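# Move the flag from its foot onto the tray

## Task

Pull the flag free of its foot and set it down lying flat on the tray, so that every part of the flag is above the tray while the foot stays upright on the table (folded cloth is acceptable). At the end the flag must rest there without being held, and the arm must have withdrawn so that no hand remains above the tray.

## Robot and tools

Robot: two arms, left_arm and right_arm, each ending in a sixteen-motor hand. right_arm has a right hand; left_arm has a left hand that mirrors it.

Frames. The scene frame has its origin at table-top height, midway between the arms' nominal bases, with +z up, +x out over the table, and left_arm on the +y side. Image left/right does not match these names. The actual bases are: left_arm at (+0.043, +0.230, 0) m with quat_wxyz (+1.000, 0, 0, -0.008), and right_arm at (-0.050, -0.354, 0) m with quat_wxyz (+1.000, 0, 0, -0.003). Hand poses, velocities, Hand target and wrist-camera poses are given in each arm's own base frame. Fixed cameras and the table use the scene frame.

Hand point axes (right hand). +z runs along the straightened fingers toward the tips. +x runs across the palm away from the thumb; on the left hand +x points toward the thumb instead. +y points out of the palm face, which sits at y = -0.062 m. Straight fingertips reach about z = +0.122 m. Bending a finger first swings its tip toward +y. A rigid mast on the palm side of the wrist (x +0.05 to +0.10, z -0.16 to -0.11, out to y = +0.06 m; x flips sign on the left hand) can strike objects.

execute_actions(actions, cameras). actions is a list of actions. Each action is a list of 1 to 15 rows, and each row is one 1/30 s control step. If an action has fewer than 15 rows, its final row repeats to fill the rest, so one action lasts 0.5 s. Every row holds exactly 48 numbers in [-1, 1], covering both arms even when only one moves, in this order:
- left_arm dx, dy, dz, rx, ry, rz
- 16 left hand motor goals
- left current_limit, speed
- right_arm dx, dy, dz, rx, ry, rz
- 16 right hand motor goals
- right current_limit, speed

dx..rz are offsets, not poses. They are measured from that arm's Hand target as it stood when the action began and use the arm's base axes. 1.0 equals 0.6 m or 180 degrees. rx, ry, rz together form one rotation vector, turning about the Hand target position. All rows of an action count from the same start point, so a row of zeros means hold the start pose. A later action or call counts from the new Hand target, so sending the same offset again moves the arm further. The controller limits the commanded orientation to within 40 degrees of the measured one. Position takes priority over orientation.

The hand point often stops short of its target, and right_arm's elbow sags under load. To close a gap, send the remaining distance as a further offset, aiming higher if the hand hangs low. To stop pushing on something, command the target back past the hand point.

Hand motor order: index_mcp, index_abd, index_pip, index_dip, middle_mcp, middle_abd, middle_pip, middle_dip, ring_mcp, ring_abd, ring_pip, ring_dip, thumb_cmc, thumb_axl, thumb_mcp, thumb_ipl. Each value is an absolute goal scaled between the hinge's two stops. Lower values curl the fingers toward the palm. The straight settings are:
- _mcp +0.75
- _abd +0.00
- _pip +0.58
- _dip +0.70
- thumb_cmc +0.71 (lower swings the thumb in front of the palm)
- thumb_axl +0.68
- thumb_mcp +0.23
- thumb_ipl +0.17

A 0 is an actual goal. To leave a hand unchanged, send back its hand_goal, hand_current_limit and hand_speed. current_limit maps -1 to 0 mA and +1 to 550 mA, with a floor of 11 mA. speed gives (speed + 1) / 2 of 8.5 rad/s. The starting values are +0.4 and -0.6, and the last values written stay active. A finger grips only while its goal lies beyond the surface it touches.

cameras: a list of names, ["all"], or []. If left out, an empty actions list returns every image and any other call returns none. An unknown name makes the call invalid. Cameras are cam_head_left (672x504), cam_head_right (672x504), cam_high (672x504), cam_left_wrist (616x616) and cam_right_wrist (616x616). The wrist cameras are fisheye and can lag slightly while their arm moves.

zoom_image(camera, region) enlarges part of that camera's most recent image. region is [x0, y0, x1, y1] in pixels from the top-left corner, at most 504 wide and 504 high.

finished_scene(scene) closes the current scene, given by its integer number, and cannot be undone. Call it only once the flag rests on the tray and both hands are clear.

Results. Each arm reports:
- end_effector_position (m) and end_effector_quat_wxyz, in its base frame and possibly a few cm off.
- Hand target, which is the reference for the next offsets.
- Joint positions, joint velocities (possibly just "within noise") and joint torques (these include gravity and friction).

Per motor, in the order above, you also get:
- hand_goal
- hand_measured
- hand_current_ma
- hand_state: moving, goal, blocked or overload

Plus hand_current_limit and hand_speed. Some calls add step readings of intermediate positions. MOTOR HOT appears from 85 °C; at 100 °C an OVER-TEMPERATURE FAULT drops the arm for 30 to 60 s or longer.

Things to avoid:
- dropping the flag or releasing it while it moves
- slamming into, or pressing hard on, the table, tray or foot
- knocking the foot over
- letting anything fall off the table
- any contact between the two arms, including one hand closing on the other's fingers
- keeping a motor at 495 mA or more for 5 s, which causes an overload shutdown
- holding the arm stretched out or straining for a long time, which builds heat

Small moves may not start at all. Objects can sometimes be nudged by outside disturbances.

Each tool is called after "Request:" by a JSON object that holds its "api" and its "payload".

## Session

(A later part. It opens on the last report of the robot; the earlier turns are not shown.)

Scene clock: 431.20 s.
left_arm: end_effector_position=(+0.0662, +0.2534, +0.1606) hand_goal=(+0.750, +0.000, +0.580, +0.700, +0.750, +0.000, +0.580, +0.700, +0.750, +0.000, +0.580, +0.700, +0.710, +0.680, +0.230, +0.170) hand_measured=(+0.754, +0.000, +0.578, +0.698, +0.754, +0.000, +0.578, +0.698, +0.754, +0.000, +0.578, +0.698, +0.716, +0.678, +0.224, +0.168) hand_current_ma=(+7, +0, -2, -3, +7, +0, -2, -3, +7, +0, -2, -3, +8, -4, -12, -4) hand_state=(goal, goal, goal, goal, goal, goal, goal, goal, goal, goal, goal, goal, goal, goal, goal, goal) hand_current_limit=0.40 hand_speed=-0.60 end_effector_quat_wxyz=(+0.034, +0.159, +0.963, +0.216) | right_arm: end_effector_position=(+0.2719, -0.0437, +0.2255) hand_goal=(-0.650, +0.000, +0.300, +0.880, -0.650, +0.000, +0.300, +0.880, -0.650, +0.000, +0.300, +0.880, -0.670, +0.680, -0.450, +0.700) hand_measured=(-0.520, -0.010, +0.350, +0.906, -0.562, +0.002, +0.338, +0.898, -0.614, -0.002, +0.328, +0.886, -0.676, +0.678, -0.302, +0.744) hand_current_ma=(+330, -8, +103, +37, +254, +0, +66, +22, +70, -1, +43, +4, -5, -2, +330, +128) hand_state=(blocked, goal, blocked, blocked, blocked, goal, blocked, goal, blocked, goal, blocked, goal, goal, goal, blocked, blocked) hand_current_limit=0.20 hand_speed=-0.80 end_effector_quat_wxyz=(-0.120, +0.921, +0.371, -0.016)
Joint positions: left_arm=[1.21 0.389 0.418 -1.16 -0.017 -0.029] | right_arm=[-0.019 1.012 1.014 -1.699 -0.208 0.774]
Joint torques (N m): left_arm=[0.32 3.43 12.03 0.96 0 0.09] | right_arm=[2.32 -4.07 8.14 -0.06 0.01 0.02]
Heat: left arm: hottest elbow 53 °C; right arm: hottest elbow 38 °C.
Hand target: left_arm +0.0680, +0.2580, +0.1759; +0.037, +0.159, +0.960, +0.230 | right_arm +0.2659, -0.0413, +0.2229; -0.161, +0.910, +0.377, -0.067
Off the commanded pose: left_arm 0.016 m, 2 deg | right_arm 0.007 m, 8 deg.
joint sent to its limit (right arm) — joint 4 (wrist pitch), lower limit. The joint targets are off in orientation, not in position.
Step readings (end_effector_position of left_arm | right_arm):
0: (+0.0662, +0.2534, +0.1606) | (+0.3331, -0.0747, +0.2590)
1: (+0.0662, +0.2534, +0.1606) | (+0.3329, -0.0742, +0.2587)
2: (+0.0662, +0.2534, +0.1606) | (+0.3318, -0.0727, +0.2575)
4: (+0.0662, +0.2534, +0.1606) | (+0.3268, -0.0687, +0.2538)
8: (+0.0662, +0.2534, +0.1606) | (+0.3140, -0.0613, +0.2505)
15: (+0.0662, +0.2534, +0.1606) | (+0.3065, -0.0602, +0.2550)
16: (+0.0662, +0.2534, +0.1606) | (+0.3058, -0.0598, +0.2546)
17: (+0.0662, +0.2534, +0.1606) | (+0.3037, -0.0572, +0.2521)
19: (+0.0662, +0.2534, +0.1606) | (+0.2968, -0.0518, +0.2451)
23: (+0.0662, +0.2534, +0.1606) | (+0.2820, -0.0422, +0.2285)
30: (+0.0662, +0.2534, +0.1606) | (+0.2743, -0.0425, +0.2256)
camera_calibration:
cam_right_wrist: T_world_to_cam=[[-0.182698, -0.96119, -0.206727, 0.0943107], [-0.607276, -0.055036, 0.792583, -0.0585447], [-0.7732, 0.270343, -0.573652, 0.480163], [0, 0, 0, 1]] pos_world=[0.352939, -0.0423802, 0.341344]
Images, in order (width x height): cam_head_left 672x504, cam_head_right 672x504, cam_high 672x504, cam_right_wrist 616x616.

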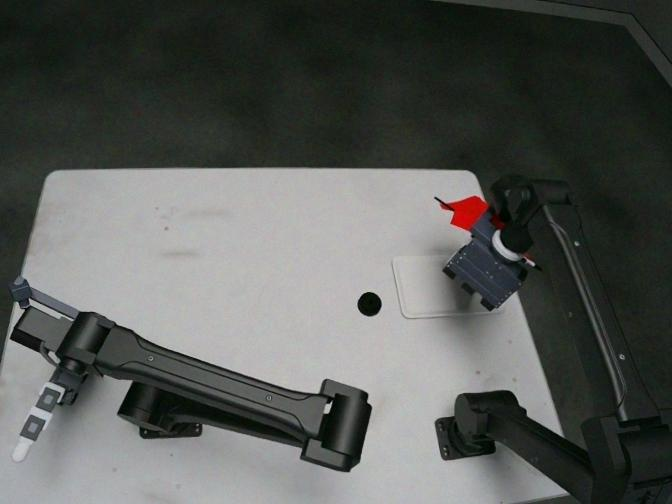

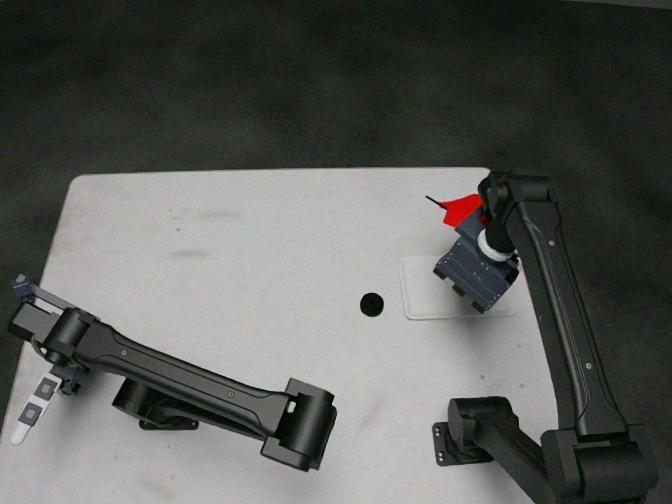

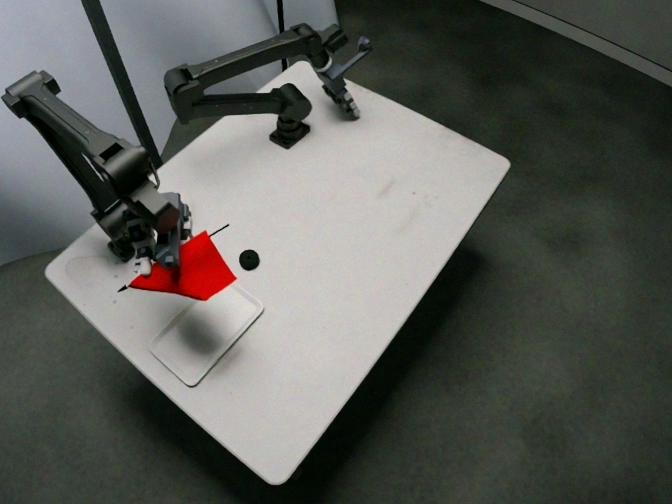

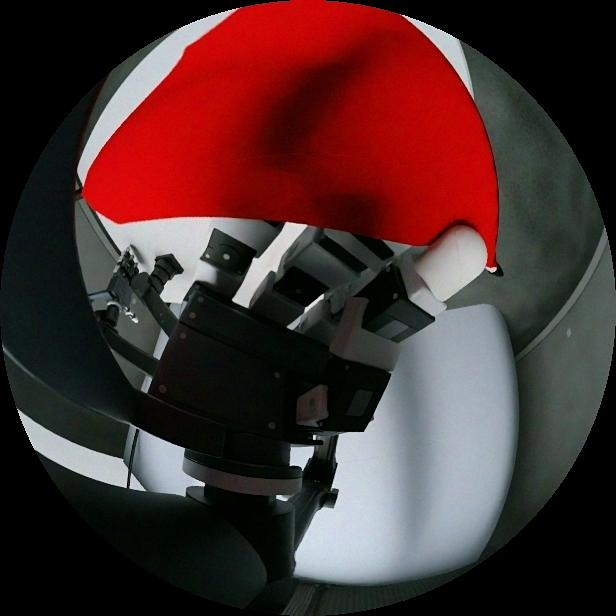

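Request:
{"api": "execute_actions", "payload": {"actions": [[[0,0,0,0,0,0,0.75,0,0.58,0.7,0.75,0,0.58,0.7,0.75,0,0.58,0.7,0.71,0.68,0.23,0.17,0.4,-0.6,0,0,-0.1,0,0,-0.015,-0.65,0,0.3,0.88,-0.65,0,0.3,0.88,-0.65,0,0.3,0.88,-0.67,0.68,-0.45,0.7,0.2,-0.8]],[[0,0,0,0,0,0,0.75,0,0.58,0.7,0.75,0,0.58,0.7,0.75,0,0.58,0.7,0.71,0.68,0.23,0.17,0.4,-0.6,0.015,-0.01,-0.08,0,0,-0.015,-0.65,0,0.3,0.88,-0.65,0,0.3,0.88,-0.65,0,0.3,0.88,-0.67,0.68,-0.45,0.7,0.2,-0.8]],[[0,0,0,0,0,0,0.75,0,0.58,0.7,0.75,0,0.58,0.7,0.75,0,0.58,0.7,0.71,0.68,0.23,0.17,0.4,-0.6,0.015,-0.01,-0.06,0,0,0,-0.65,0,0.3,0.88,-0.65,0,0.3,0.88,-0.65,0,0.3,0.88,-0.67,0.68,-0.45,0.7,0.2,-0.8]]], "cameras": ["cam_head_left","cam_head_right","cam_high","cam_right_wrist"]}}

Request:
{"api": "zoom_image", "payload": {"camera": "cam_high", "region": [60, 200, 280, 420]}}

Request:
{"api": "zoom_image", "payload": {"camera": "cam_head_left", "region": [370, 200, 560, 370]}}

Scene clock: 453.03 s.
left_arm: end_effector_position=(+0.0662, +0.2534, +0.1606) hand_goal=(+0.750, +0.000, +0.580, +0.700, +0.750, +0.000, +0.580, +0.700, +0.750, +0.000, +0.580, +0.700, +0.710, +0.680, +0.230, +0.170) hand_measured=(+0.754, +0.000, +0.578, +0.698, +0.754, +0.000, +0.578, +0.698, +0.754, +0.000, +0.578, +0.698, +0.716, +0.678, +0.224, +0.168) hand_current_ma=(+7, +0, -2, -3, +7, +0, -2, -3, +7, +0, -2, -3, +8, -4, -12, -4) hand_state=(goal, goal, goal, goal, goal, goal, goal, goal, goal, goal, goal, goal, goal, goal, goal, goal) hand_current_limit=0.40 hand_speed=-0.60 end_effector_quat_wxyz=(+0.034, +0.159, +0.963, +0.216) | right_arm: end_effector_position=(+0.2858, -0.0506, +0.0854) hand_goal=(-0.650, +0.000, +0.300, +0.880, -0.650, +0.000, +0.300, +0.880, -0.650, +0.000, +0.300, +0.880, -0.670, +0.680, -0.450, +0.700) hand_measured=(-0.520, -0.010, +0.350, +0.906, -0.562, +0.002, +0.338, +0.898, -0.614, -0.002, +0.328, +0.886, -0.676, +0.678, -0.302, +0.744) hand_current_ma=(+330, -7, +103, +37, +254, +0, +66, +22, +70, -1, +43, +4, -5, -2, +330, +128) hand_state=(blocked, goal, blocked, blocked, blocked, goal, blocked, goal, blocked, goal, blocked, goal, goal, goal, blocked, blocked) hand_current_limit=0.20 hand_speed=-0.80 end_effector_quat_wxyz=(-0.162, +0.927, +0.335, -0.055)
Joint positions: left_arm=[1.21 0.389 0.418 -1.16 -0.017 -0.029] | right_arm=[-0.069 1.232 0.797 -1.373 -0.251 0.779]
Joint torques (N m): left_arm=[0.32 3.49 12.01 0.98 0.01 0.09] | right_arm=[0.91 -5.01 7.27 0.25 0.15 -0.13]
Heat: left arm: hottest elbow 53 °C; right arm: hottest elbow 36 °C.
Hand target: left_arm +0.0680, +0.2580, +0.1759; +0.037, +0.159, +0.960, +0.230 | right_arm +0.2839, -0.0533, +0.0790; -0.164, +0.926, +0.334, -0.059
Off the commanded pose: left_arm 0.016 m, 2 deg | right_arm 0.007 m, 1 deg.
Step readings (end_effector_position of left_arm | right_arm):
0: (+0.0662, +0.2534, +0.1606) | (+0.2718, -0.0437, +0.2255)
1: (+0.0662, +0.2534, +0.1606) | (+0.2715, -0.0433, +0.2250)
2: (+0.0662, +0.2534, +0.1606) | (+0.2707, -0.0421, +0.2227)
4: (+0.0662, +0.2534, +0.1606) | (+0.2676, -0.0393, +0.2122)
8: (+0.0662, +0.2534, +0.1606) | (+0.2607, -0.0383, +0.1833)
15: (+0.0662, +0.2534, +0.1606) | (+0.2652, -0.0393, +0.1677)
16: (+0.0662, +0.2534, +0.1606) | (+0.2659, -0.0394, +0.1673)
17: (+0.0662, +0.2534, +0.1606) | (+0.2678, -0.0397, +0.1653)
19: (+0.0662, +0.2534, +0.1606) | (+0.2713, -0.0404, +0.1562)
23: (+0.0662, +0.2534, +0.1606) | (+0.2722, -0.0430, +0.1333)
30: (+0.0662, +0.2534, +0.1606) | (+0.2763, -0.0444, +0.1213)
31: (+0.0662, +0.2534, +0.1606) | (+0.2773, -0.0446, +0.1212)
32: (+0.0662, +0.2534, +0.1606) | (+0.2794, -0.0450, +0.1199)
34: (+0.0662, +0.2534, +0.1606) | (+0.2826, -0.0465, +0.1138)
38: (+0.0662, +0.2534, +0.1606) | (+0.2830, -0.0491, +0.0957)
45: (+0.0662, +0.2534, +0.1606) | (+0.2848, -0.0505, +0.0854)
camera_calibration:
cam_right_wrist: T_world_to_cam=[[-0.265824, -0.937212, -0.225768, 0.0878596], [-0.520275, -0.0576854, 0.852048, 0.0305614], [-0.811573, 0.343957, -0.472274, 0.418416], [0, 0, 0, 1]] pos_world=[0.37883, -0.0598107, 0.191403]
Images, in order (width x height): cam_head_left 672x504, cam_head_right 672x504, cam_high 672x504, cam_right_wrist 616x616.

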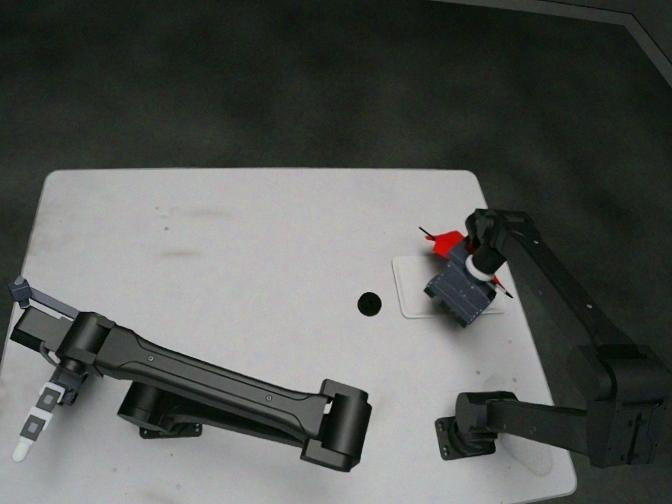

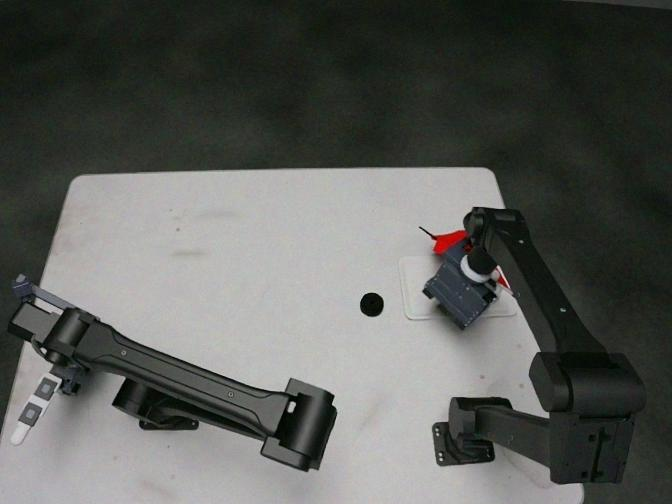

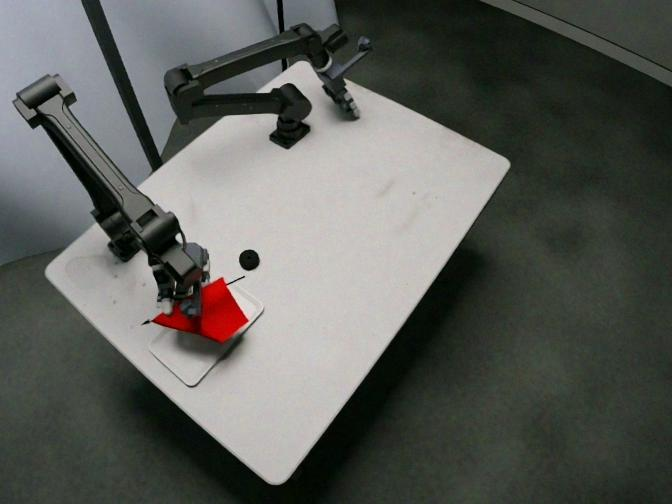

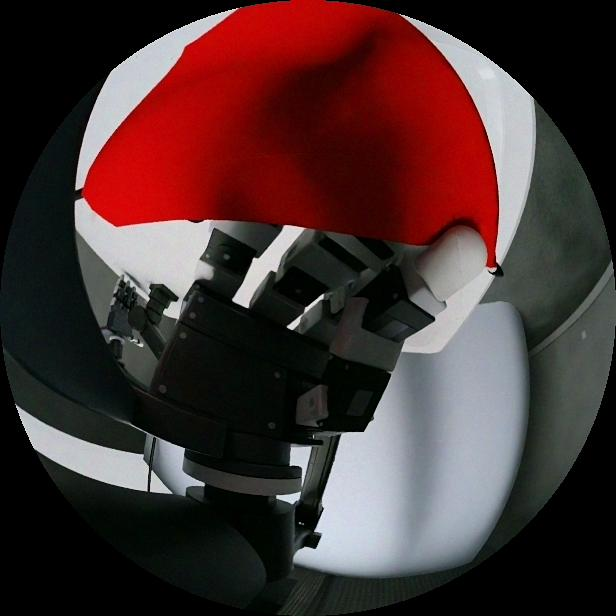

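Scaled by 2.291 from the camera's 672x504 image, which has a finer 960x720 frame.

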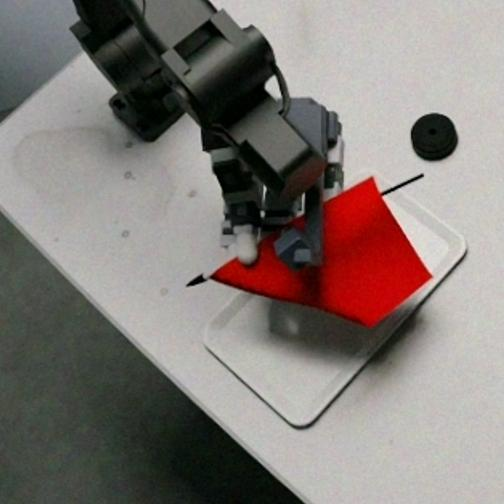

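Scaled by 2.653 from the camera's 672x504 image, which has a finer 960x720 frame.

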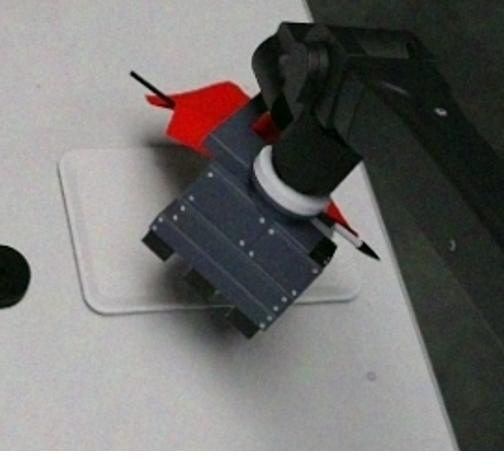

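Request:
{"api": "execute_actions", "payload": {"actions": [[[0,0,0,0,0,0,0.75,0,0.58,0.7,0.75,0,0.58,0.7,0.75,0,0.58,0.7,0.71,0.68,0.23,0.17,0.4,-0.6,-0.03,0.02,0,0.064,0.053,0,-0.65,0,0.3,0.88,-0.65,0,0.3,0.88,-0.65,0,0.3,0.88,-0.67,0.68,-0.45,0.7,0.2,-0.8]]], "cameras": ["cam_head_left","cam_head_right","cam_high","cam_right_wrist"]}}

Request:
{"api": "zoom_image", "payload": {"camera": "cam_high", "region": [60, 200, 280, 420]}}

Request:
{"api": "zoom_image", "payload": {"camera": "cam_head_left", "region": [370, 200, 560, 370]}}

Scene clock: 471.17 s.
left_arm: end_effector_position=(+0.0662, +0.2534, +0.1606) hand_goal=(+0.750, +0.000, +0.580, +0.700, +0.750, +0.000, +0.580, +0.700, +0.750, +0.000, +0.580, +0.700, +0.710, +0.680, +0.230, +0.170) hand_measured=(+0.754, +0.000, +0.578, +0.698, +0.754, +0.000, +0.578, +0.698, +0.754, +0.000, +0.578, +0.698, +0.716, +0.678, +0.224, +0.168) hand_current_ma=(+7, +0, -2, -3, +7, +0, -2, -3, +7, +0, -2, -3, +8, -4, -12, -4) hand_state=(goal, goal, goal, goal, goal, goal, goal, goal, goal, goal, goal, goal, goal, goal, goal, goal) hand_current_limit=0.40 hand_speed=-0.60 end_effector_quat_wxyz=(+0.034, +0.159, +0.963, +0.216) | right_arm: end_effector_position=(+0.2492, -0.0375, +0.0694) hand_goal=(-0.650, +0.000, +0.300, +0.880, -0.650, +0.000, +0.300, +0.880, -0.650, +0.000, +0.300, +0.880, -0.670, +0.680, -0.450, +0.700) hand_measured=(-0.520, -0.010, +0.350, +0.906, -0.562, +0.002, +0.338, +0.898, -0.614, -0.002, +0.328, +0.886, -0.676, +0.678, -0.302, +0.744) hand_current_ma=(+330, -7, +103, +37, +254, +1, +66, +22, +70, -1, +43, +4, -5, -2, +330, +128) hand_state=(blocked, goal, blocked, blocked, blocked, goal, blocked, goal, blocked, goal, blocked, goal, goal, goal, blocked, blocked) hand_current_limit=0.20 hand_speed=-0.80 end_effector_quat_wxyz=(-0.285, +0.896, +0.320, -0.114)
Joint positions: left_arm=[1.21 0.389 0.418 -1.16 -0.017 -0.029] | right_arm=[-0.153 1.335 0.812 -1.555 -0.384 0.632]
Joint torques (N m): left_arm=[0.32 3.49 12.01 0.95 0 0.09] | right_arm=[0.97 -5.71 11.04 -1.24 -0.19 -0.13]
Heat: left arm: hottest elbow 53 °C; right arm: hottest elbow 36 °C.
Hand target: left_arm +0.0680, +0.2580, +0.1759; +0.037, +0.159, +0.960, +0.230 | right_arm +0.2659, -0.0412, +0.0789; -0.283, +0.897, +0.323, -0.102
Off the commanded pose: left_arm 0.016 m, 2 deg | right_arm 0.020 m, 2 deg.
Step readings (end_effector_position of left_arm | right_arm):
0: (+0.0662, +0.2534, +0.1606) | (+0.2858, -0.0506, +0.0854)
1: (+0.0662, +0.2534, +0.1606) | (+0.2856, -0.0498, +0.0851)
2: (+0.0662, +0.2534, +0.1606) | (+0.2829, -0.0463, +0.0838)
4: (+0.0662, +0.2534, +0.1606) | (+0.2714, -0.0393, +0.0807)
8: (+0.0662, +0.2534, +0.1606) | (+0.2504, -0.0389, +0.0714)
15: (+0.0662, +0.2534, +0.1606) | (+0.2449, -0.0379, +0.0671)
camera_calibration:
cam_right_wrist: T_world_to_cam=[[-0.325986, -0.879587, -0.346497, 0.112371], [-0.340661, -0.232602, 0.910959, -0.0295161], [-0.881864, 0.414998, -0.223816, 0.379473], [0, 0, 0, 1]] pos_world=[0.36122, -0.0655055, 0.150757]
Images, in order (width x height): cam_head_left 672x504, cam_head_right 672x504, cam_high 672x504, cam_right_wrist 616x616.

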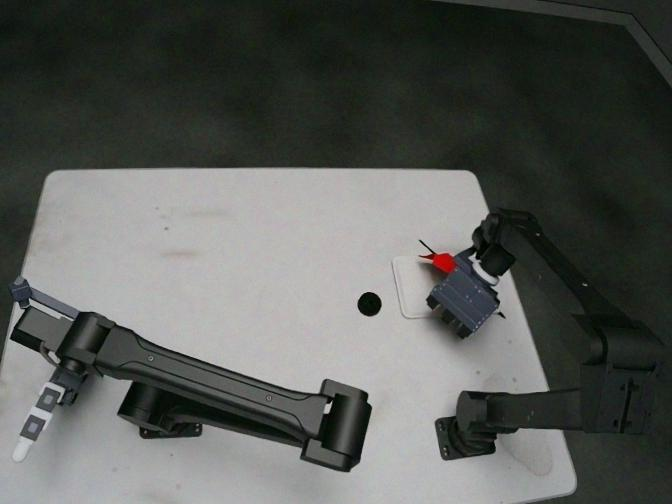

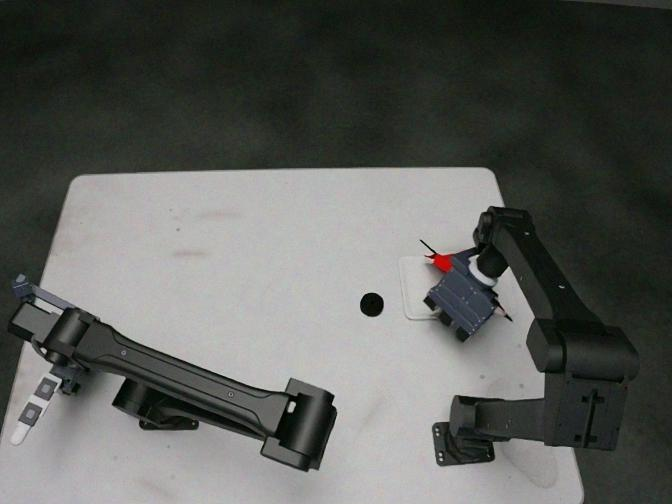

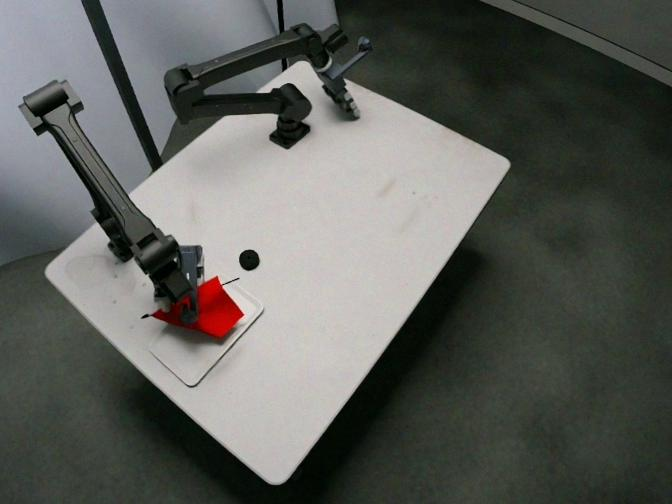

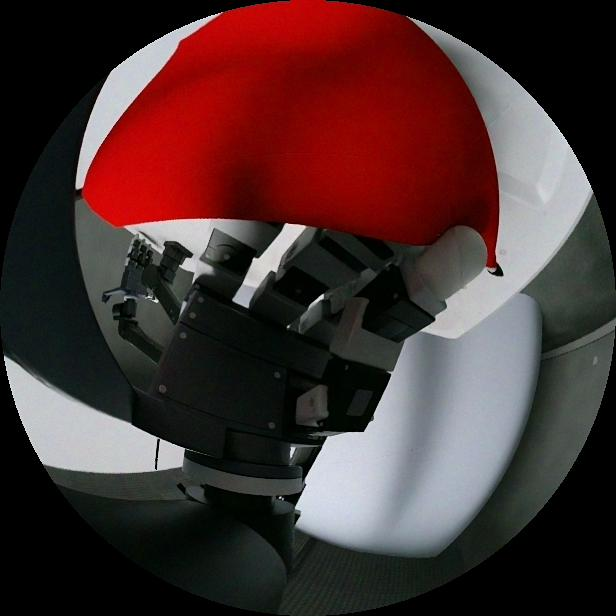

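Scaled by 2.291 from the camera's 672x504 image, which has a finer 960x720 frame.

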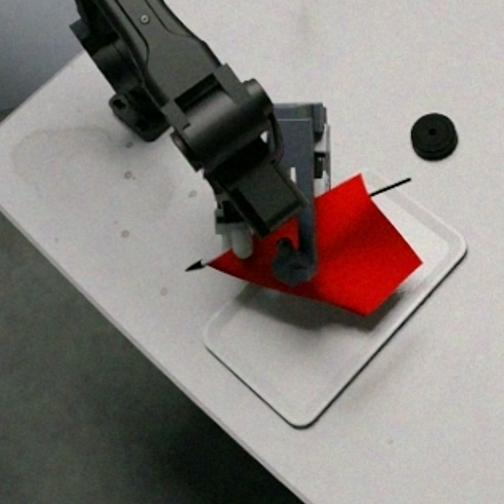

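Scaled by 2.653 from the camera's 672x504 image, which has a finer 960x720 frame.

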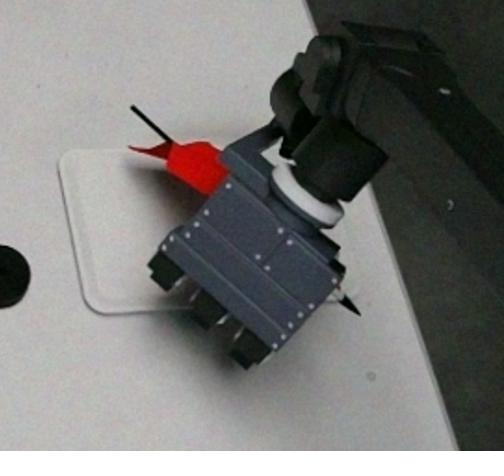

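Request:
{"api": "execute_actions", "payload": {"actions": [[[0,0,0,0,0,0,0.75,0,0.58,0.7,0.75,0,0.58,0.7,0.75,0,0.58,0.7,0.71,0.68,0.23,0.17,0.4,-0.6,0,0,0,-0.036,0.0255,0.035,-0.65,0,0.3,0.88,-0.57,0,0.32,0.88,-0.55,0,0.32,0.88,-0.67,0.68,-0.45,0.7,0.2,-0.9]],[[0,0,0,0,0,0,0.75,0,0.58,0.7,0.75,0,0.58,0.7,0.75,0,0.58,0.7,0.71,0.68,0.23,0.17,0.4,-0.6,0,0,0,0,0,0,-0.65,0,0.3,0.88,-0.56,0,0.33,0.89,-0.5,0,0.33,0.89,-0.67,0.68,-0.45,0.7,0.2,-0.9]]], "cameras": ["cam_head_left","cam_head_right","cam_high","cam_right_wrist"]}}

Request:
{"api": "zoom_image", "payload": {"camera": "cam_high", "region": [60, 200, 280, 420]}}

Request:
{"api": "zoom_image", "payload": {"camera": "cam_head_left", "region": [370, 200, 560, 370]}}

Scene clock: 499.20 s.
left_arm: end_effector_position=(+0.0662, +0.2534, +0.1606) hand_goal=(+0.750, +0.000, +0.580, +0.700, +0.750, +0.000, +0.580, +0.700, +0.750, +0.000, +0.580, +0.700, +0.710, +0.680, +0.230, +0.170) hand_measured=(+0.754, +0.000, +0.578, +0.698, +0.754, +0.000, +0.578, +0.698, +0.754, +0.000, +0.578, +0.698, +0.716, +0.678, +0.224, +0.168) hand_current_ma=(+7, +0, -2, -3, +7, +0, -2, -3, +7, +0, -2, -3, +8, -4, -12, -4) hand_state=(goal, goal, goal, goal, goal, goal, goal, goal, goal, goal, goal, goal, goal, goal, goal, goal) hand_current_limit=0.40 hand_speed=-0.60 end_effector_quat_wxyz=(+0.034, +0.159, +0.963, +0.216) | right_arm: end_effector_position=(+0.2503, -0.0405, +0.0705) hand_goal=(-0.650, +0.000, +0.300, +0.880, -0.560, +0.000, +0.330, +0.890, -0.500, +0.000, +0.330, +0.890, -0.670, +0.680, -0.450, +0.700) hand_measured=(-0.520, +0.002, +0.350, +0.906, -0.518, +0.002, +0.350, +0.898, -0.494, -0.002, +0.332, +0.888, -0.676, +0.678, -0.322, +0.742) hand_current_ma=(+330, +1, +103, +37, +85, +1, +26, +7, +4, -1, +1, -1, -5, -2, +330, +119) hand_state=(blocked, goal, blocked, blocked, blocked, goal, blocked, goal, goal, goal, goal, goal, goal, goal, blocked, blocked) hand_current_limit=0.20 hand_speed=-0.90 end_effector_quat_wxyz=(-0.244, +0.886, +0.354, -0.176)
Joint positions: left_arm=[1.21 0.389 0.418 -1.16 -0.017 -0.029] | right_arm=[-0.078 1.378 0.84 -1.588 -0.273 0.654]
Joint torques (N m): left_arm=[0.38 3.49 12.03 0.98 0.01 0.09] | right_arm=[2.02 -5.77 10.97 -1.42 0.11 0.09]
Heat: left arm: hottest elbow 54 °C; right arm: hottest elbow 36 °C.
Hand target: left_arm +0.0680, +0.2580, +0.1759; +0.037, +0.159, +0.960, +0.230 | right_arm +0.2660, -0.0413, +0.0790; -0.238, +0.888, +0.354, -0.171
Off the commanded pose: left_arm 0.016 m, 2 deg | right_arm 0.018 m, 1 deg.
Step readings (end_effector_position of left_arm | right_arm):
0: (+0.0662, +0.2534, +0.1606) | (+0.2492, -0.0374, +0.0694)
1: (+0.0662, +0.2534, +0.1606) | (+0.2490, -0.0381, +0.0694)
2: (+0.0662, +0.2534, +0.1606) | (+0.2486, -0.0409, +0.0700)
4: (+0.0662, +0.2534, +0.1606) | (+0.2484, -0.0451, +0.0714)
8: (+0.0662, +0.2534, +0.1606) | (+0.2522, -0.0413, +0.0713)
15: (+0.0662, +0.2534, +0.1606) | (+0.2508, -0.0402, +0.0703)
16: (+0.0662, +0.2534, +0.1606) | (+0.2506, -0.0403, +0.0704)
17: (+0.0662, +0.2534, +0.1606) | (+0.2506, -0.0403, +0.0704)
19: (+0.0662, +0.2534, +0.1606) | (+0.2504, -0.0404, +0.0704)
23: (+0.0662, +0.2534, +0.1606) | (+0.2503, -0.0404, +0.0705)
30: (+0.0662, +0.2534, +0.1606) | (+0.2503, -0.0405, +0.0705)
camera_calibration:
cam_right_wrist: T_world_to_cam=[[-0.242199, -0.940883, -0.236809, 0.0792836], [-0.255338, -0.173659, 0.951128, -0.0526908], [-0.936025, 0.290829, -0.198183, 0.388685], [0, 0, 0, 1]] pos_world=[0.369567, -0.0475946, 0.145921]
Images, in order (width x height): cam_head_left 672x504, cam_head_right 672x504, cam_high 672x504, cam_right_wrist 616x616.

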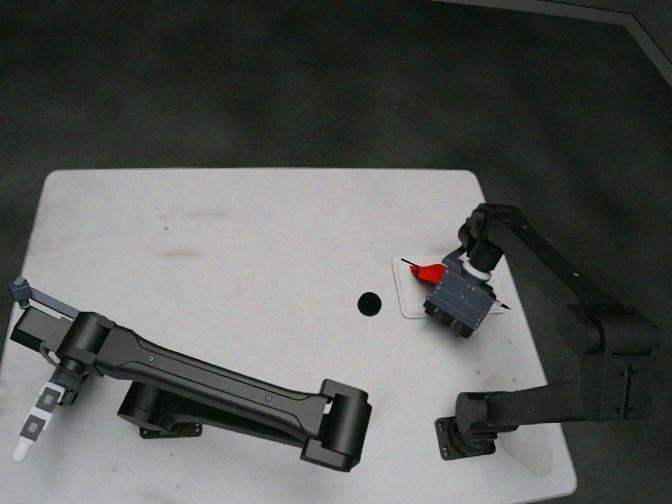

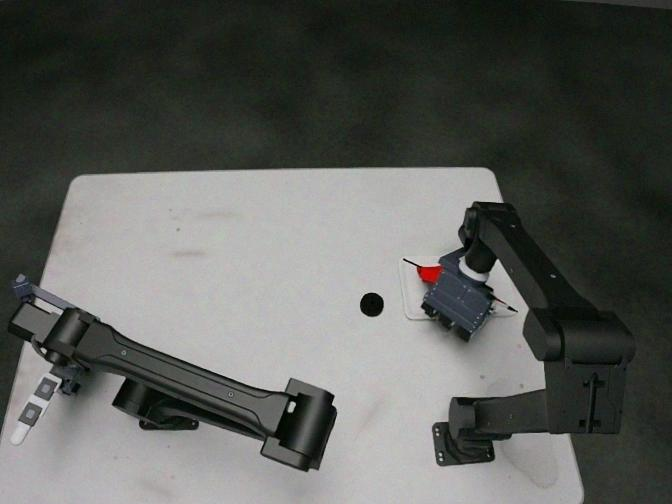

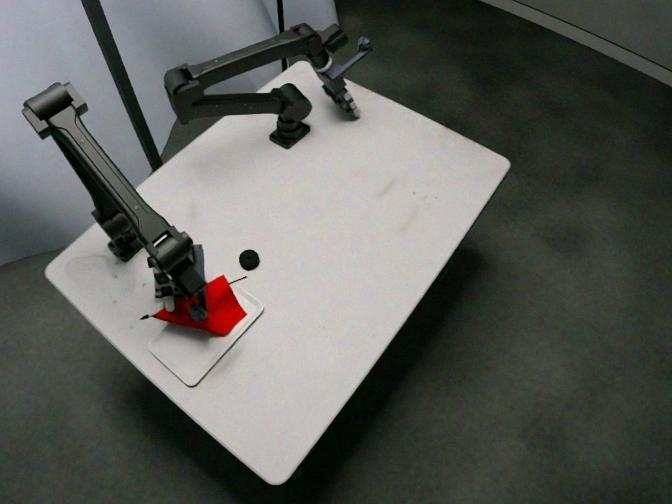

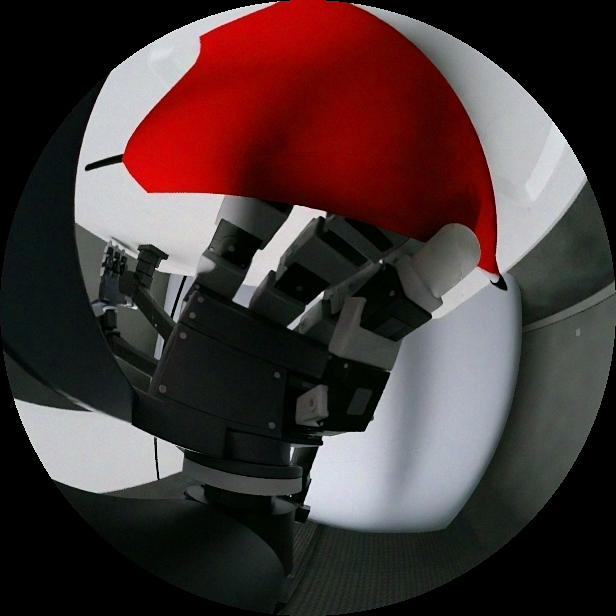

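Scaled by 2.291 from the camera's 672x504 image, which has a finer 960x720 frame.

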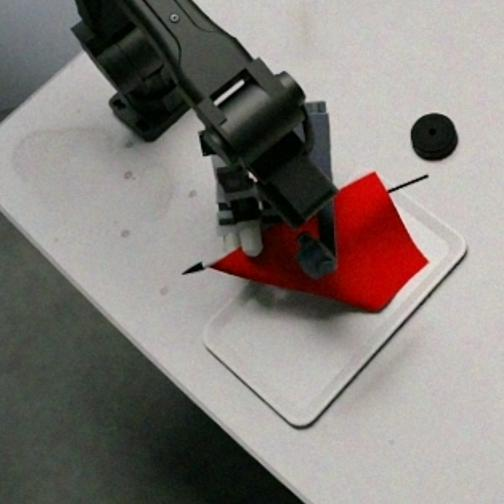

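Scaled by 2.653 from the camera's 672x504 image, which has a finer 960x720 frame.

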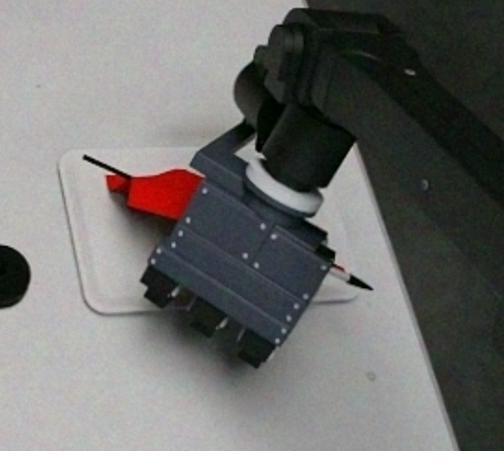

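Request:
{"api": "execute_actions", "payload": {"actions": [[[0,0,0,0,0,0,0.75,0,0.58,0.7,0.75,0,0.58,0.7,0.75,0,0.58,0.7,0.71,0.68,0.23,0.17,0.4,-0.6,0,0,-0.05,0,0,-0.01,-0.65,0,0.3,0.88,-0.56,0,0.33,0.89,-0.5,0,0.33,0.89,-0.67,0.68,-0.45,0.7,0.2,-0.9]],[[0,0,0,0,0,0,0.75,0,0.58,0.7,0.75,0,0.58,0.7,0.75,0,0.58,0.7,0.71,0.68,0.23,0.17,0.4,-0.6,0.033,-0.018,-0.02,0,0,-0.01,-0.65,0,0.3,0.88,-0.56,0,0.33,0.89,-0.5,0,0.33,0.89,-0.67,0.68,-0.45,0.7,0.2,-0.9]]], "cameras": ["cam_head_left","cam_head_right","cam_high","cam_right_wrist"]}}

Request:
{"api": "zoom_image", "payload": {"camera": "cam_high", "region": [60, 200, 280, 420]}}

Request:
{"api": "zoom_image", "payload": {"camera": "cam_head_left", "region": [370, 200, 560, 370]}}

Scene clock: 514.00 s.
left_arm: end_effector_position=(+0.0662, +0.2534, +0.1606) hand_goal=(+0.750, +0.000, +0.580, +0.700, +0.750, +0.000, +0.580, +0.700, +0.750, +0.000, +0.580, +0.700, +0.710, +0.680, +0.230, +0.170) hand_measured=(+0.754, +0.000, +0.578, +0.698, +0.754, +0.000, +0.578, +0.698, +0.754, +0.000, +0.578, +0.698, +0.716, +0.678, +0.224, +0.168) hand_current_ma=(+7, +0, -2, -3, +7, +0, -2, -3, +7, +0, -2, -3, +8, -4, -12, -4) hand_state=(goal, goal, goal, goal, goal, goal, goal, goal, goal, goal, goal, goal, goal, goal, goal, goal) hand_current_limit=0.40 hand_speed=-0.60 end_effector_quat_wxyz=(+0.034, +0.159, +0.963, +0.216) | right_arm: end_effector_position=(+0.2661, -0.0474, +0.0321) hand_goal=(-0.650, +0.000, +0.300, +0.880, -0.560, +0.000, +0.330, +0.890, -0.500, +0.000, +0.330, +0.890, -0.670, +0.680, -0.450, +0.700) hand_measured=(-0.520, +0.002, +0.350, +0.906, -0.518, +0.002, +0.350, +0.898, -0.494, -0.002, +0.332, +0.888, -0.676, +0.678, -0.322, +0.742) hand_current_ma=(+330, +1, +103, +37, +86, +1, +27, +7, +4, -1, +1, -1, -5, -2, +330, +119) hand_state=(blocked, goal, blocked, blocked, blocked, goal, blocked, goal, goal, goal, goal, goal, goal, goal, blocked, blocked) hand_current_limit=0.20 hand_speed=-0.90 end_effector_quat_wxyz=(-0.251, +0.892, +0.330, -0.180)
Joint positions: left_arm=[1.21 0.389 0.418 -1.16 -0.017 -0.029] | right_arm=[-0.102 1.503 0.845 -1.482 -0.283 0.678]
Joint torques (N m): left_arm=[0.44 3.49 12.01 0.96 0.01 0.09] | right_arm=[1.03 -7.41 9.91 -0.61 -0.04 0.1]
Heat: left arm: hottest elbow 54 °C; right arm: hottest elbow 36 °C.
Hand target: left_arm +0.0680, +0.2580, +0.1759; +0.037, +0.159, +0.960, +0.230 | right_arm +0.2858, -0.0520, +0.0369; -0.244, +0.899, +0.326, -0.164
Off the commanded pose: left_arm 0.016 m, 2 deg | right_arm 0.021 m, 2 deg.
Step readings (end_effector_position of left_arm | right_arm):
0: (+0.0662, +0.2534, +0.1606) | (+0.2503, -0.0405, +0.0705)
1: (+0.0662, +0.2534, +0.1606) | (+0.2503, -0.0405, +0.0705)
2: (+0.0662, +0.2534, +0.1606) | (+0.2507, -0.0406, +0.0700)
4: (+0.0662, +0.2534, +0.1606) | (+0.2546, -0.0403, +0.0666)
8: (+0.0662, +0.2534, +0.1606) | (+0.2616, -0.0405, +0.0568)
15: (+0.0662, +0.2534, +0.1606) | (+0.2638, -0.0410, +0.0524)
16: (+0.0662, +0.2534, +0.1606) | (+0.2640, -0.0410, +0.0522)
17: (+0.0662, +0.2534, +0.1606) | (+0.2644, -0.0412, +0.0515)
19: (+0.0662, +0.2534, +0.1606) | (+0.2656, -0.0425, +0.0477)
23: (+0.0662, +0.2534, +0.1606) | (+0.2648, -0.0456, +0.0359)
30: (+0.0662, +0.2534, +0.1606) | (+0.2643, -0.0472, +0.0314)
camera_calibration:
cam_right_wrist: T_world_to_cam=[[-0.291988, -0.928463, -0.229562, 0.0810614], [-0.242883, -0.160171, 0.956741, -0.016242], [-0.925068, 0.335113, -0.17874, 0.396512], [0, 0, 0, 1]] pos_world=[0.386525, -0.0602155, 0.105021]
Images, in order (width x height): cam_head_left 672x504, cam_head_right 672x504, cam_high 672x504, cam_right_wrist 616x616.

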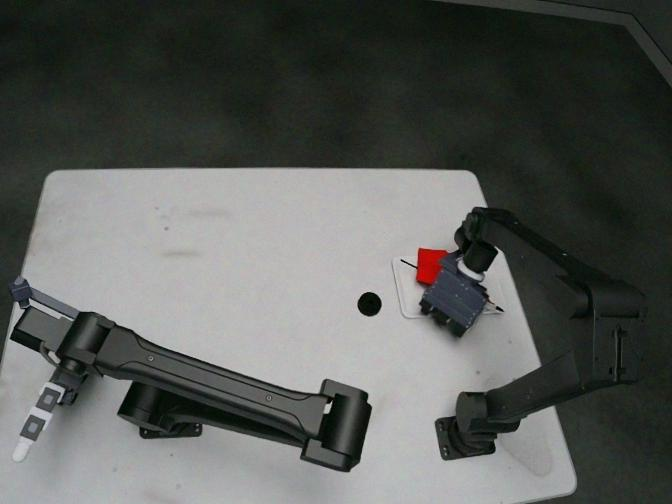

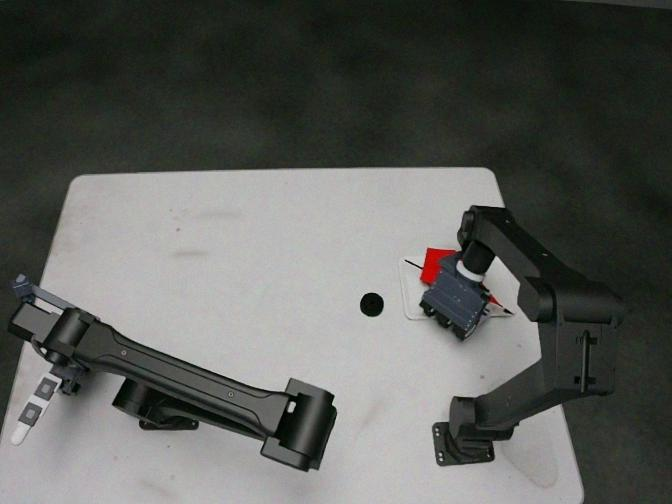

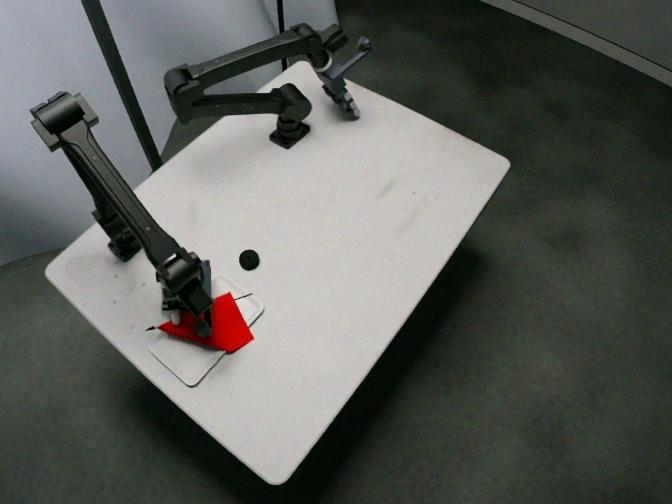

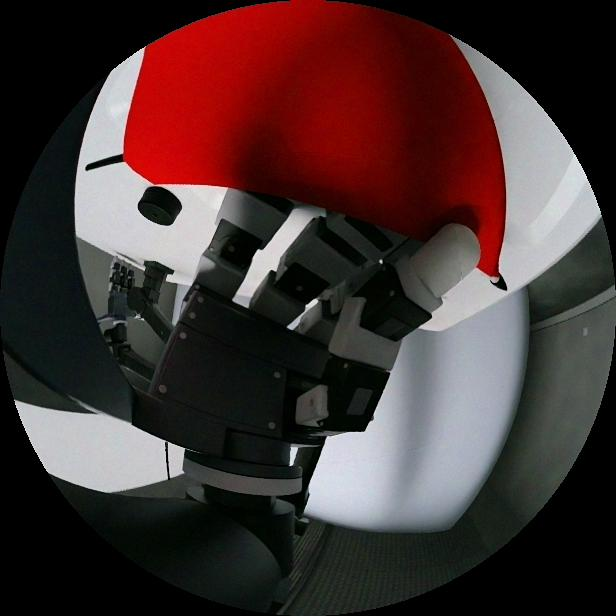

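Scaled by 2.291 from the camera's 672x504 image, which has a finer 960x720 frame.

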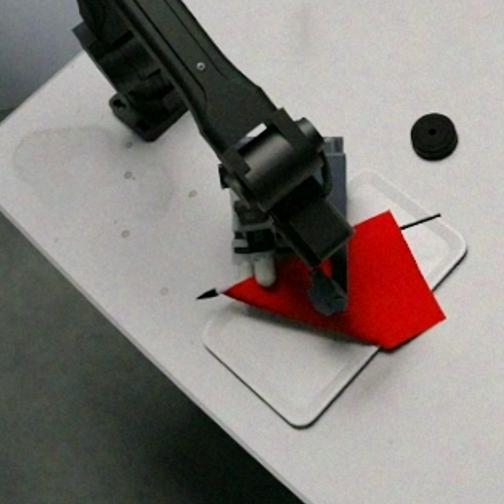

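Scaled by 2.653 from the camera's 672x504 image, which has a finer 960x720 frame.

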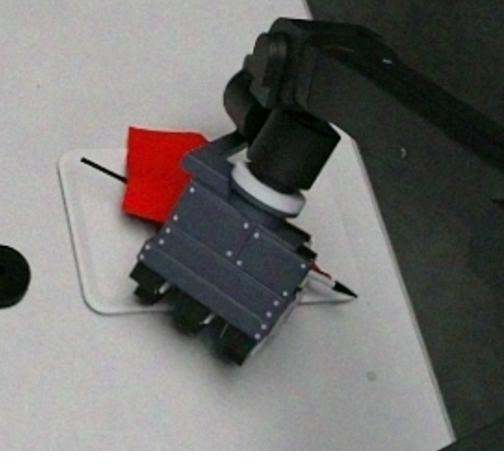

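Request:
{"api": "execute_actions", "payload": {"actions": [[[0,0,0,0,0,0,0.75,0,0.58,0.7,0.75,0,0.58,0.7,0.75,0,0.58,0.7,0.71,0.68,0.23,0.17,0.4,-0.6,0.013,-0.037,-0.03,0,0,0.028,-0.65,0,0.3,0.88,-0.56,0,0.33,0.89,-0.5,0,0.33,0.89,-0.67,0.68,-0.45,0.7,0.2,-0.9]]], "cameras": ["cam_head_left","cam_head_right","cam_high","cam_right_wrist"]}}

Request:
{"api": "zoom_image", "payload": {"camera": "cam_high", "region": [60, 200, 280, 420]}}

Request:
{"api": "zoom_image", "payload": {"camera": "cam_head_left", "region": [370, 200, 560, 370]}}

Scene clock: 559.97 s.
left_arm: end_effector_position=(+0.0662, +0.2534, +0.1606) hand_goal=(+0.750, +0.000, +0.580, +0.700, +0.750, +0.000, +0.580, +0.700, +0.750, +0.000, +0.580, +0.700, +0.710, +0.680, +0.230, +0.170) hand_measured=(+0.754, +0.000, +0.578, +0.698, +0.754, +0.000, +0.578, +0.698, +0.754, +0.000, +0.578, +0.698, +0.716, +0.678, +0.224, +0.168) hand_current_ma=(+7, +0, -2, -3, +7, +0, -2, -3, +7, +0, -2, -3, +8, -4, -12, -4) hand_state=(goal, goal, goal, goal, goal, goal, goal, goal, goal, goal, goal, goal, goal, goal, goal, goal) hand_current_limit=0.40 hand_speed=-0.60 end_effector_quat_wxyz=(+0.034, +0.159, +0.963, +0.216) | right_arm: end_effector_position=(+0.2768, -0.0681, +0.0249) hand_goal=(-0.650, +0.000, +0.300, +0.880, -0.560, +0.000, +0.330, +0.890, -0.500, +0.000, +0.330, +0.890, -0.670, +0.680, -0.450, +0.700) hand_measured=(-0.520, +0.002, +0.350, +0.906, -0.518, +0.002, +0.350, +0.898, -0.508, +0.008, +0.330, +0.888, -0.676, +0.678, -0.322, +0.742) hand_current_ma=(+330, +1, +103, +37, +87, +1, +27, +7, -6, +6, +0, -1, -5, -2, +330, +119) hand_state=(blocked, goal, blocked, blocked, blocked, goal, blocked, goal, goal, goal, goal, goal, goal, goal, blocked, blocked) hand_current_limit=0.20 hand_speed=-0.90 end_effector_quat_wxyz=(-0.241, +0.881, +0.364, -0.181)
Joint positions: left_arm=[1.21 0.389 0.418 -1.16 -0.017 -0.029] | right_arm=[-0.148 1.535 0.861 -1.472 -0.218 0.574]
Joint torques (N m): left_arm=[0.32 3.43 12.04 0.96 0.01 0.09] | right_arm=[0.91 -5.83 9.09 -0.08 0.31 -0.06]
Heat: left arm: hottest elbow 54 °C; right arm: hottest elbow 38 °C.
Hand target: left_arm +0.0680, +0.2580, +0.1759; +0.037, +0.159, +0.960, +0.230 | right_arm +0.2935, -0.0743, +0.0189; -0.236, +0.883, +0.365, -0.174
Off the commanded pose: left_arm 0.016 m, 2 deg | right_arm 0.019 m, 1 deg.
Step readings (end_effector_position of left_arm | right_arm):
0: (+0.0662, +0.2534, +0.1606) | (+0.2661, -0.0474, +0.0321)
1: (+0.0662, +0.2534, +0.1606) | (+0.2662, -0.0480, +0.0321)
2: (+0.0662, +0.2534, +0.1606) | (+0.2665, -0.0511, +0.0318)
4: (+0.0662, +0.2534, +0.1606) | (+0.2682, -0.0572, +0.0299)
8: (+0.0662, +0.2534, +0.1606) | (+0.2728, -0.0654, +0.0257)
15: (+0.0662, +0.2534, +0.1606) | (+0.2764, -0.0682, +0.0252)
camera_calibration:
cam_right_wrist: T_world_to_cam=[[-0.219718, -0.947423, -0.232624, 0.0420709], [-0.248877, -0.176125, 0.952387, -0.00927728], [-0.943284, 0.267151, -0.197094, 0.412913], [0, 0, 0, 1]] pos_world=[0.396429, -0.0720852, 0.100005]
Images, in order (width x height): cam_head_left 672x504, cam_head_right 672x504, cam_high 672x504, cam_right_wrist 616x616.

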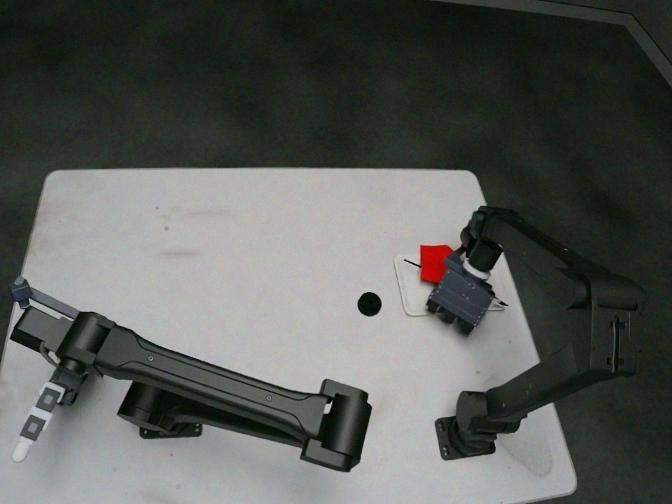

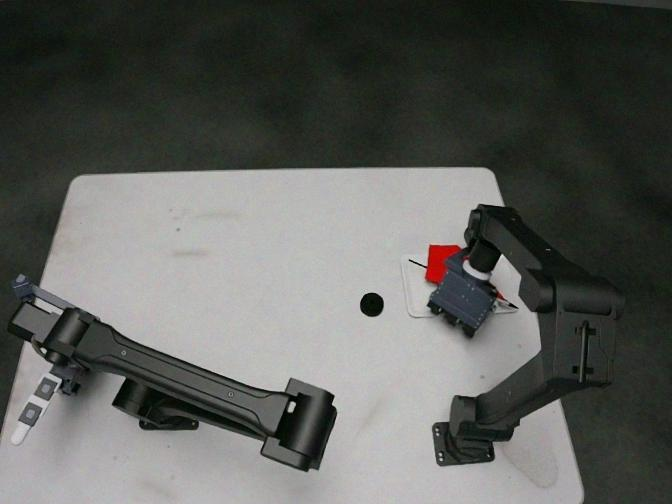

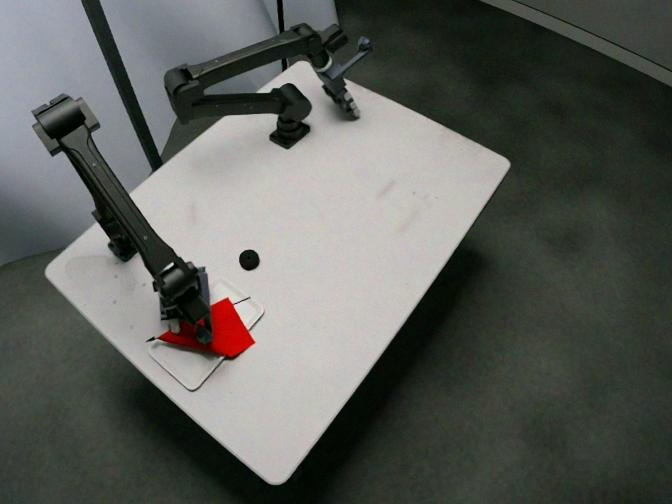

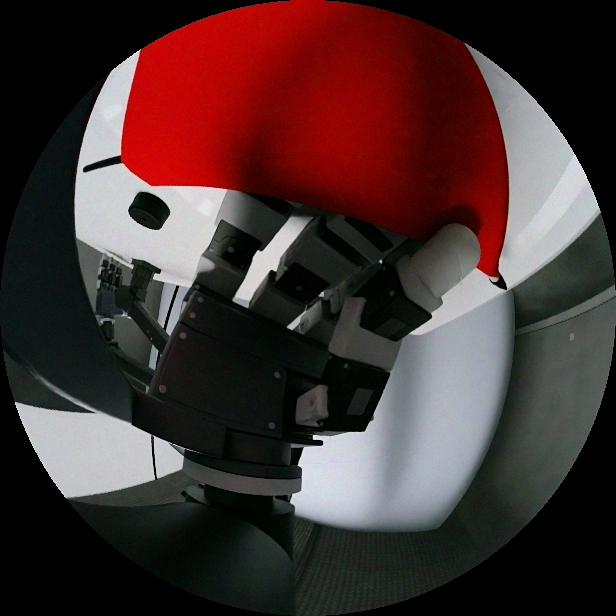

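Scaled by 2.291 from the camera's 672x504 image, which has a finer 960x720 frame.

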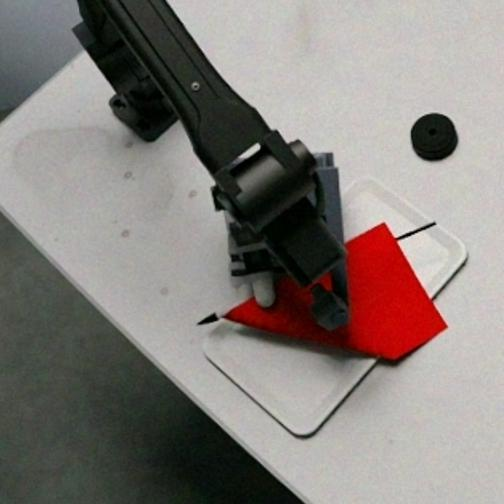

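Scaled by 2.653 from the camera's 672x504 image, which has a finer 960x720 frame.

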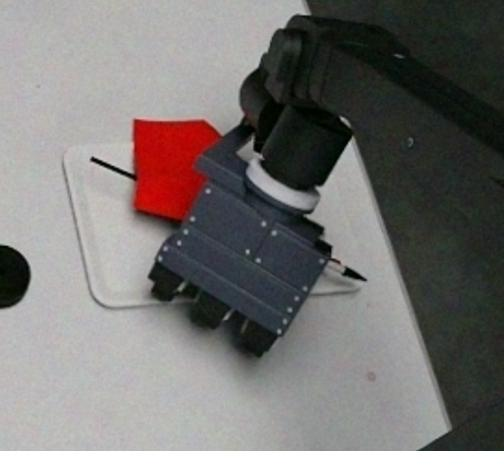

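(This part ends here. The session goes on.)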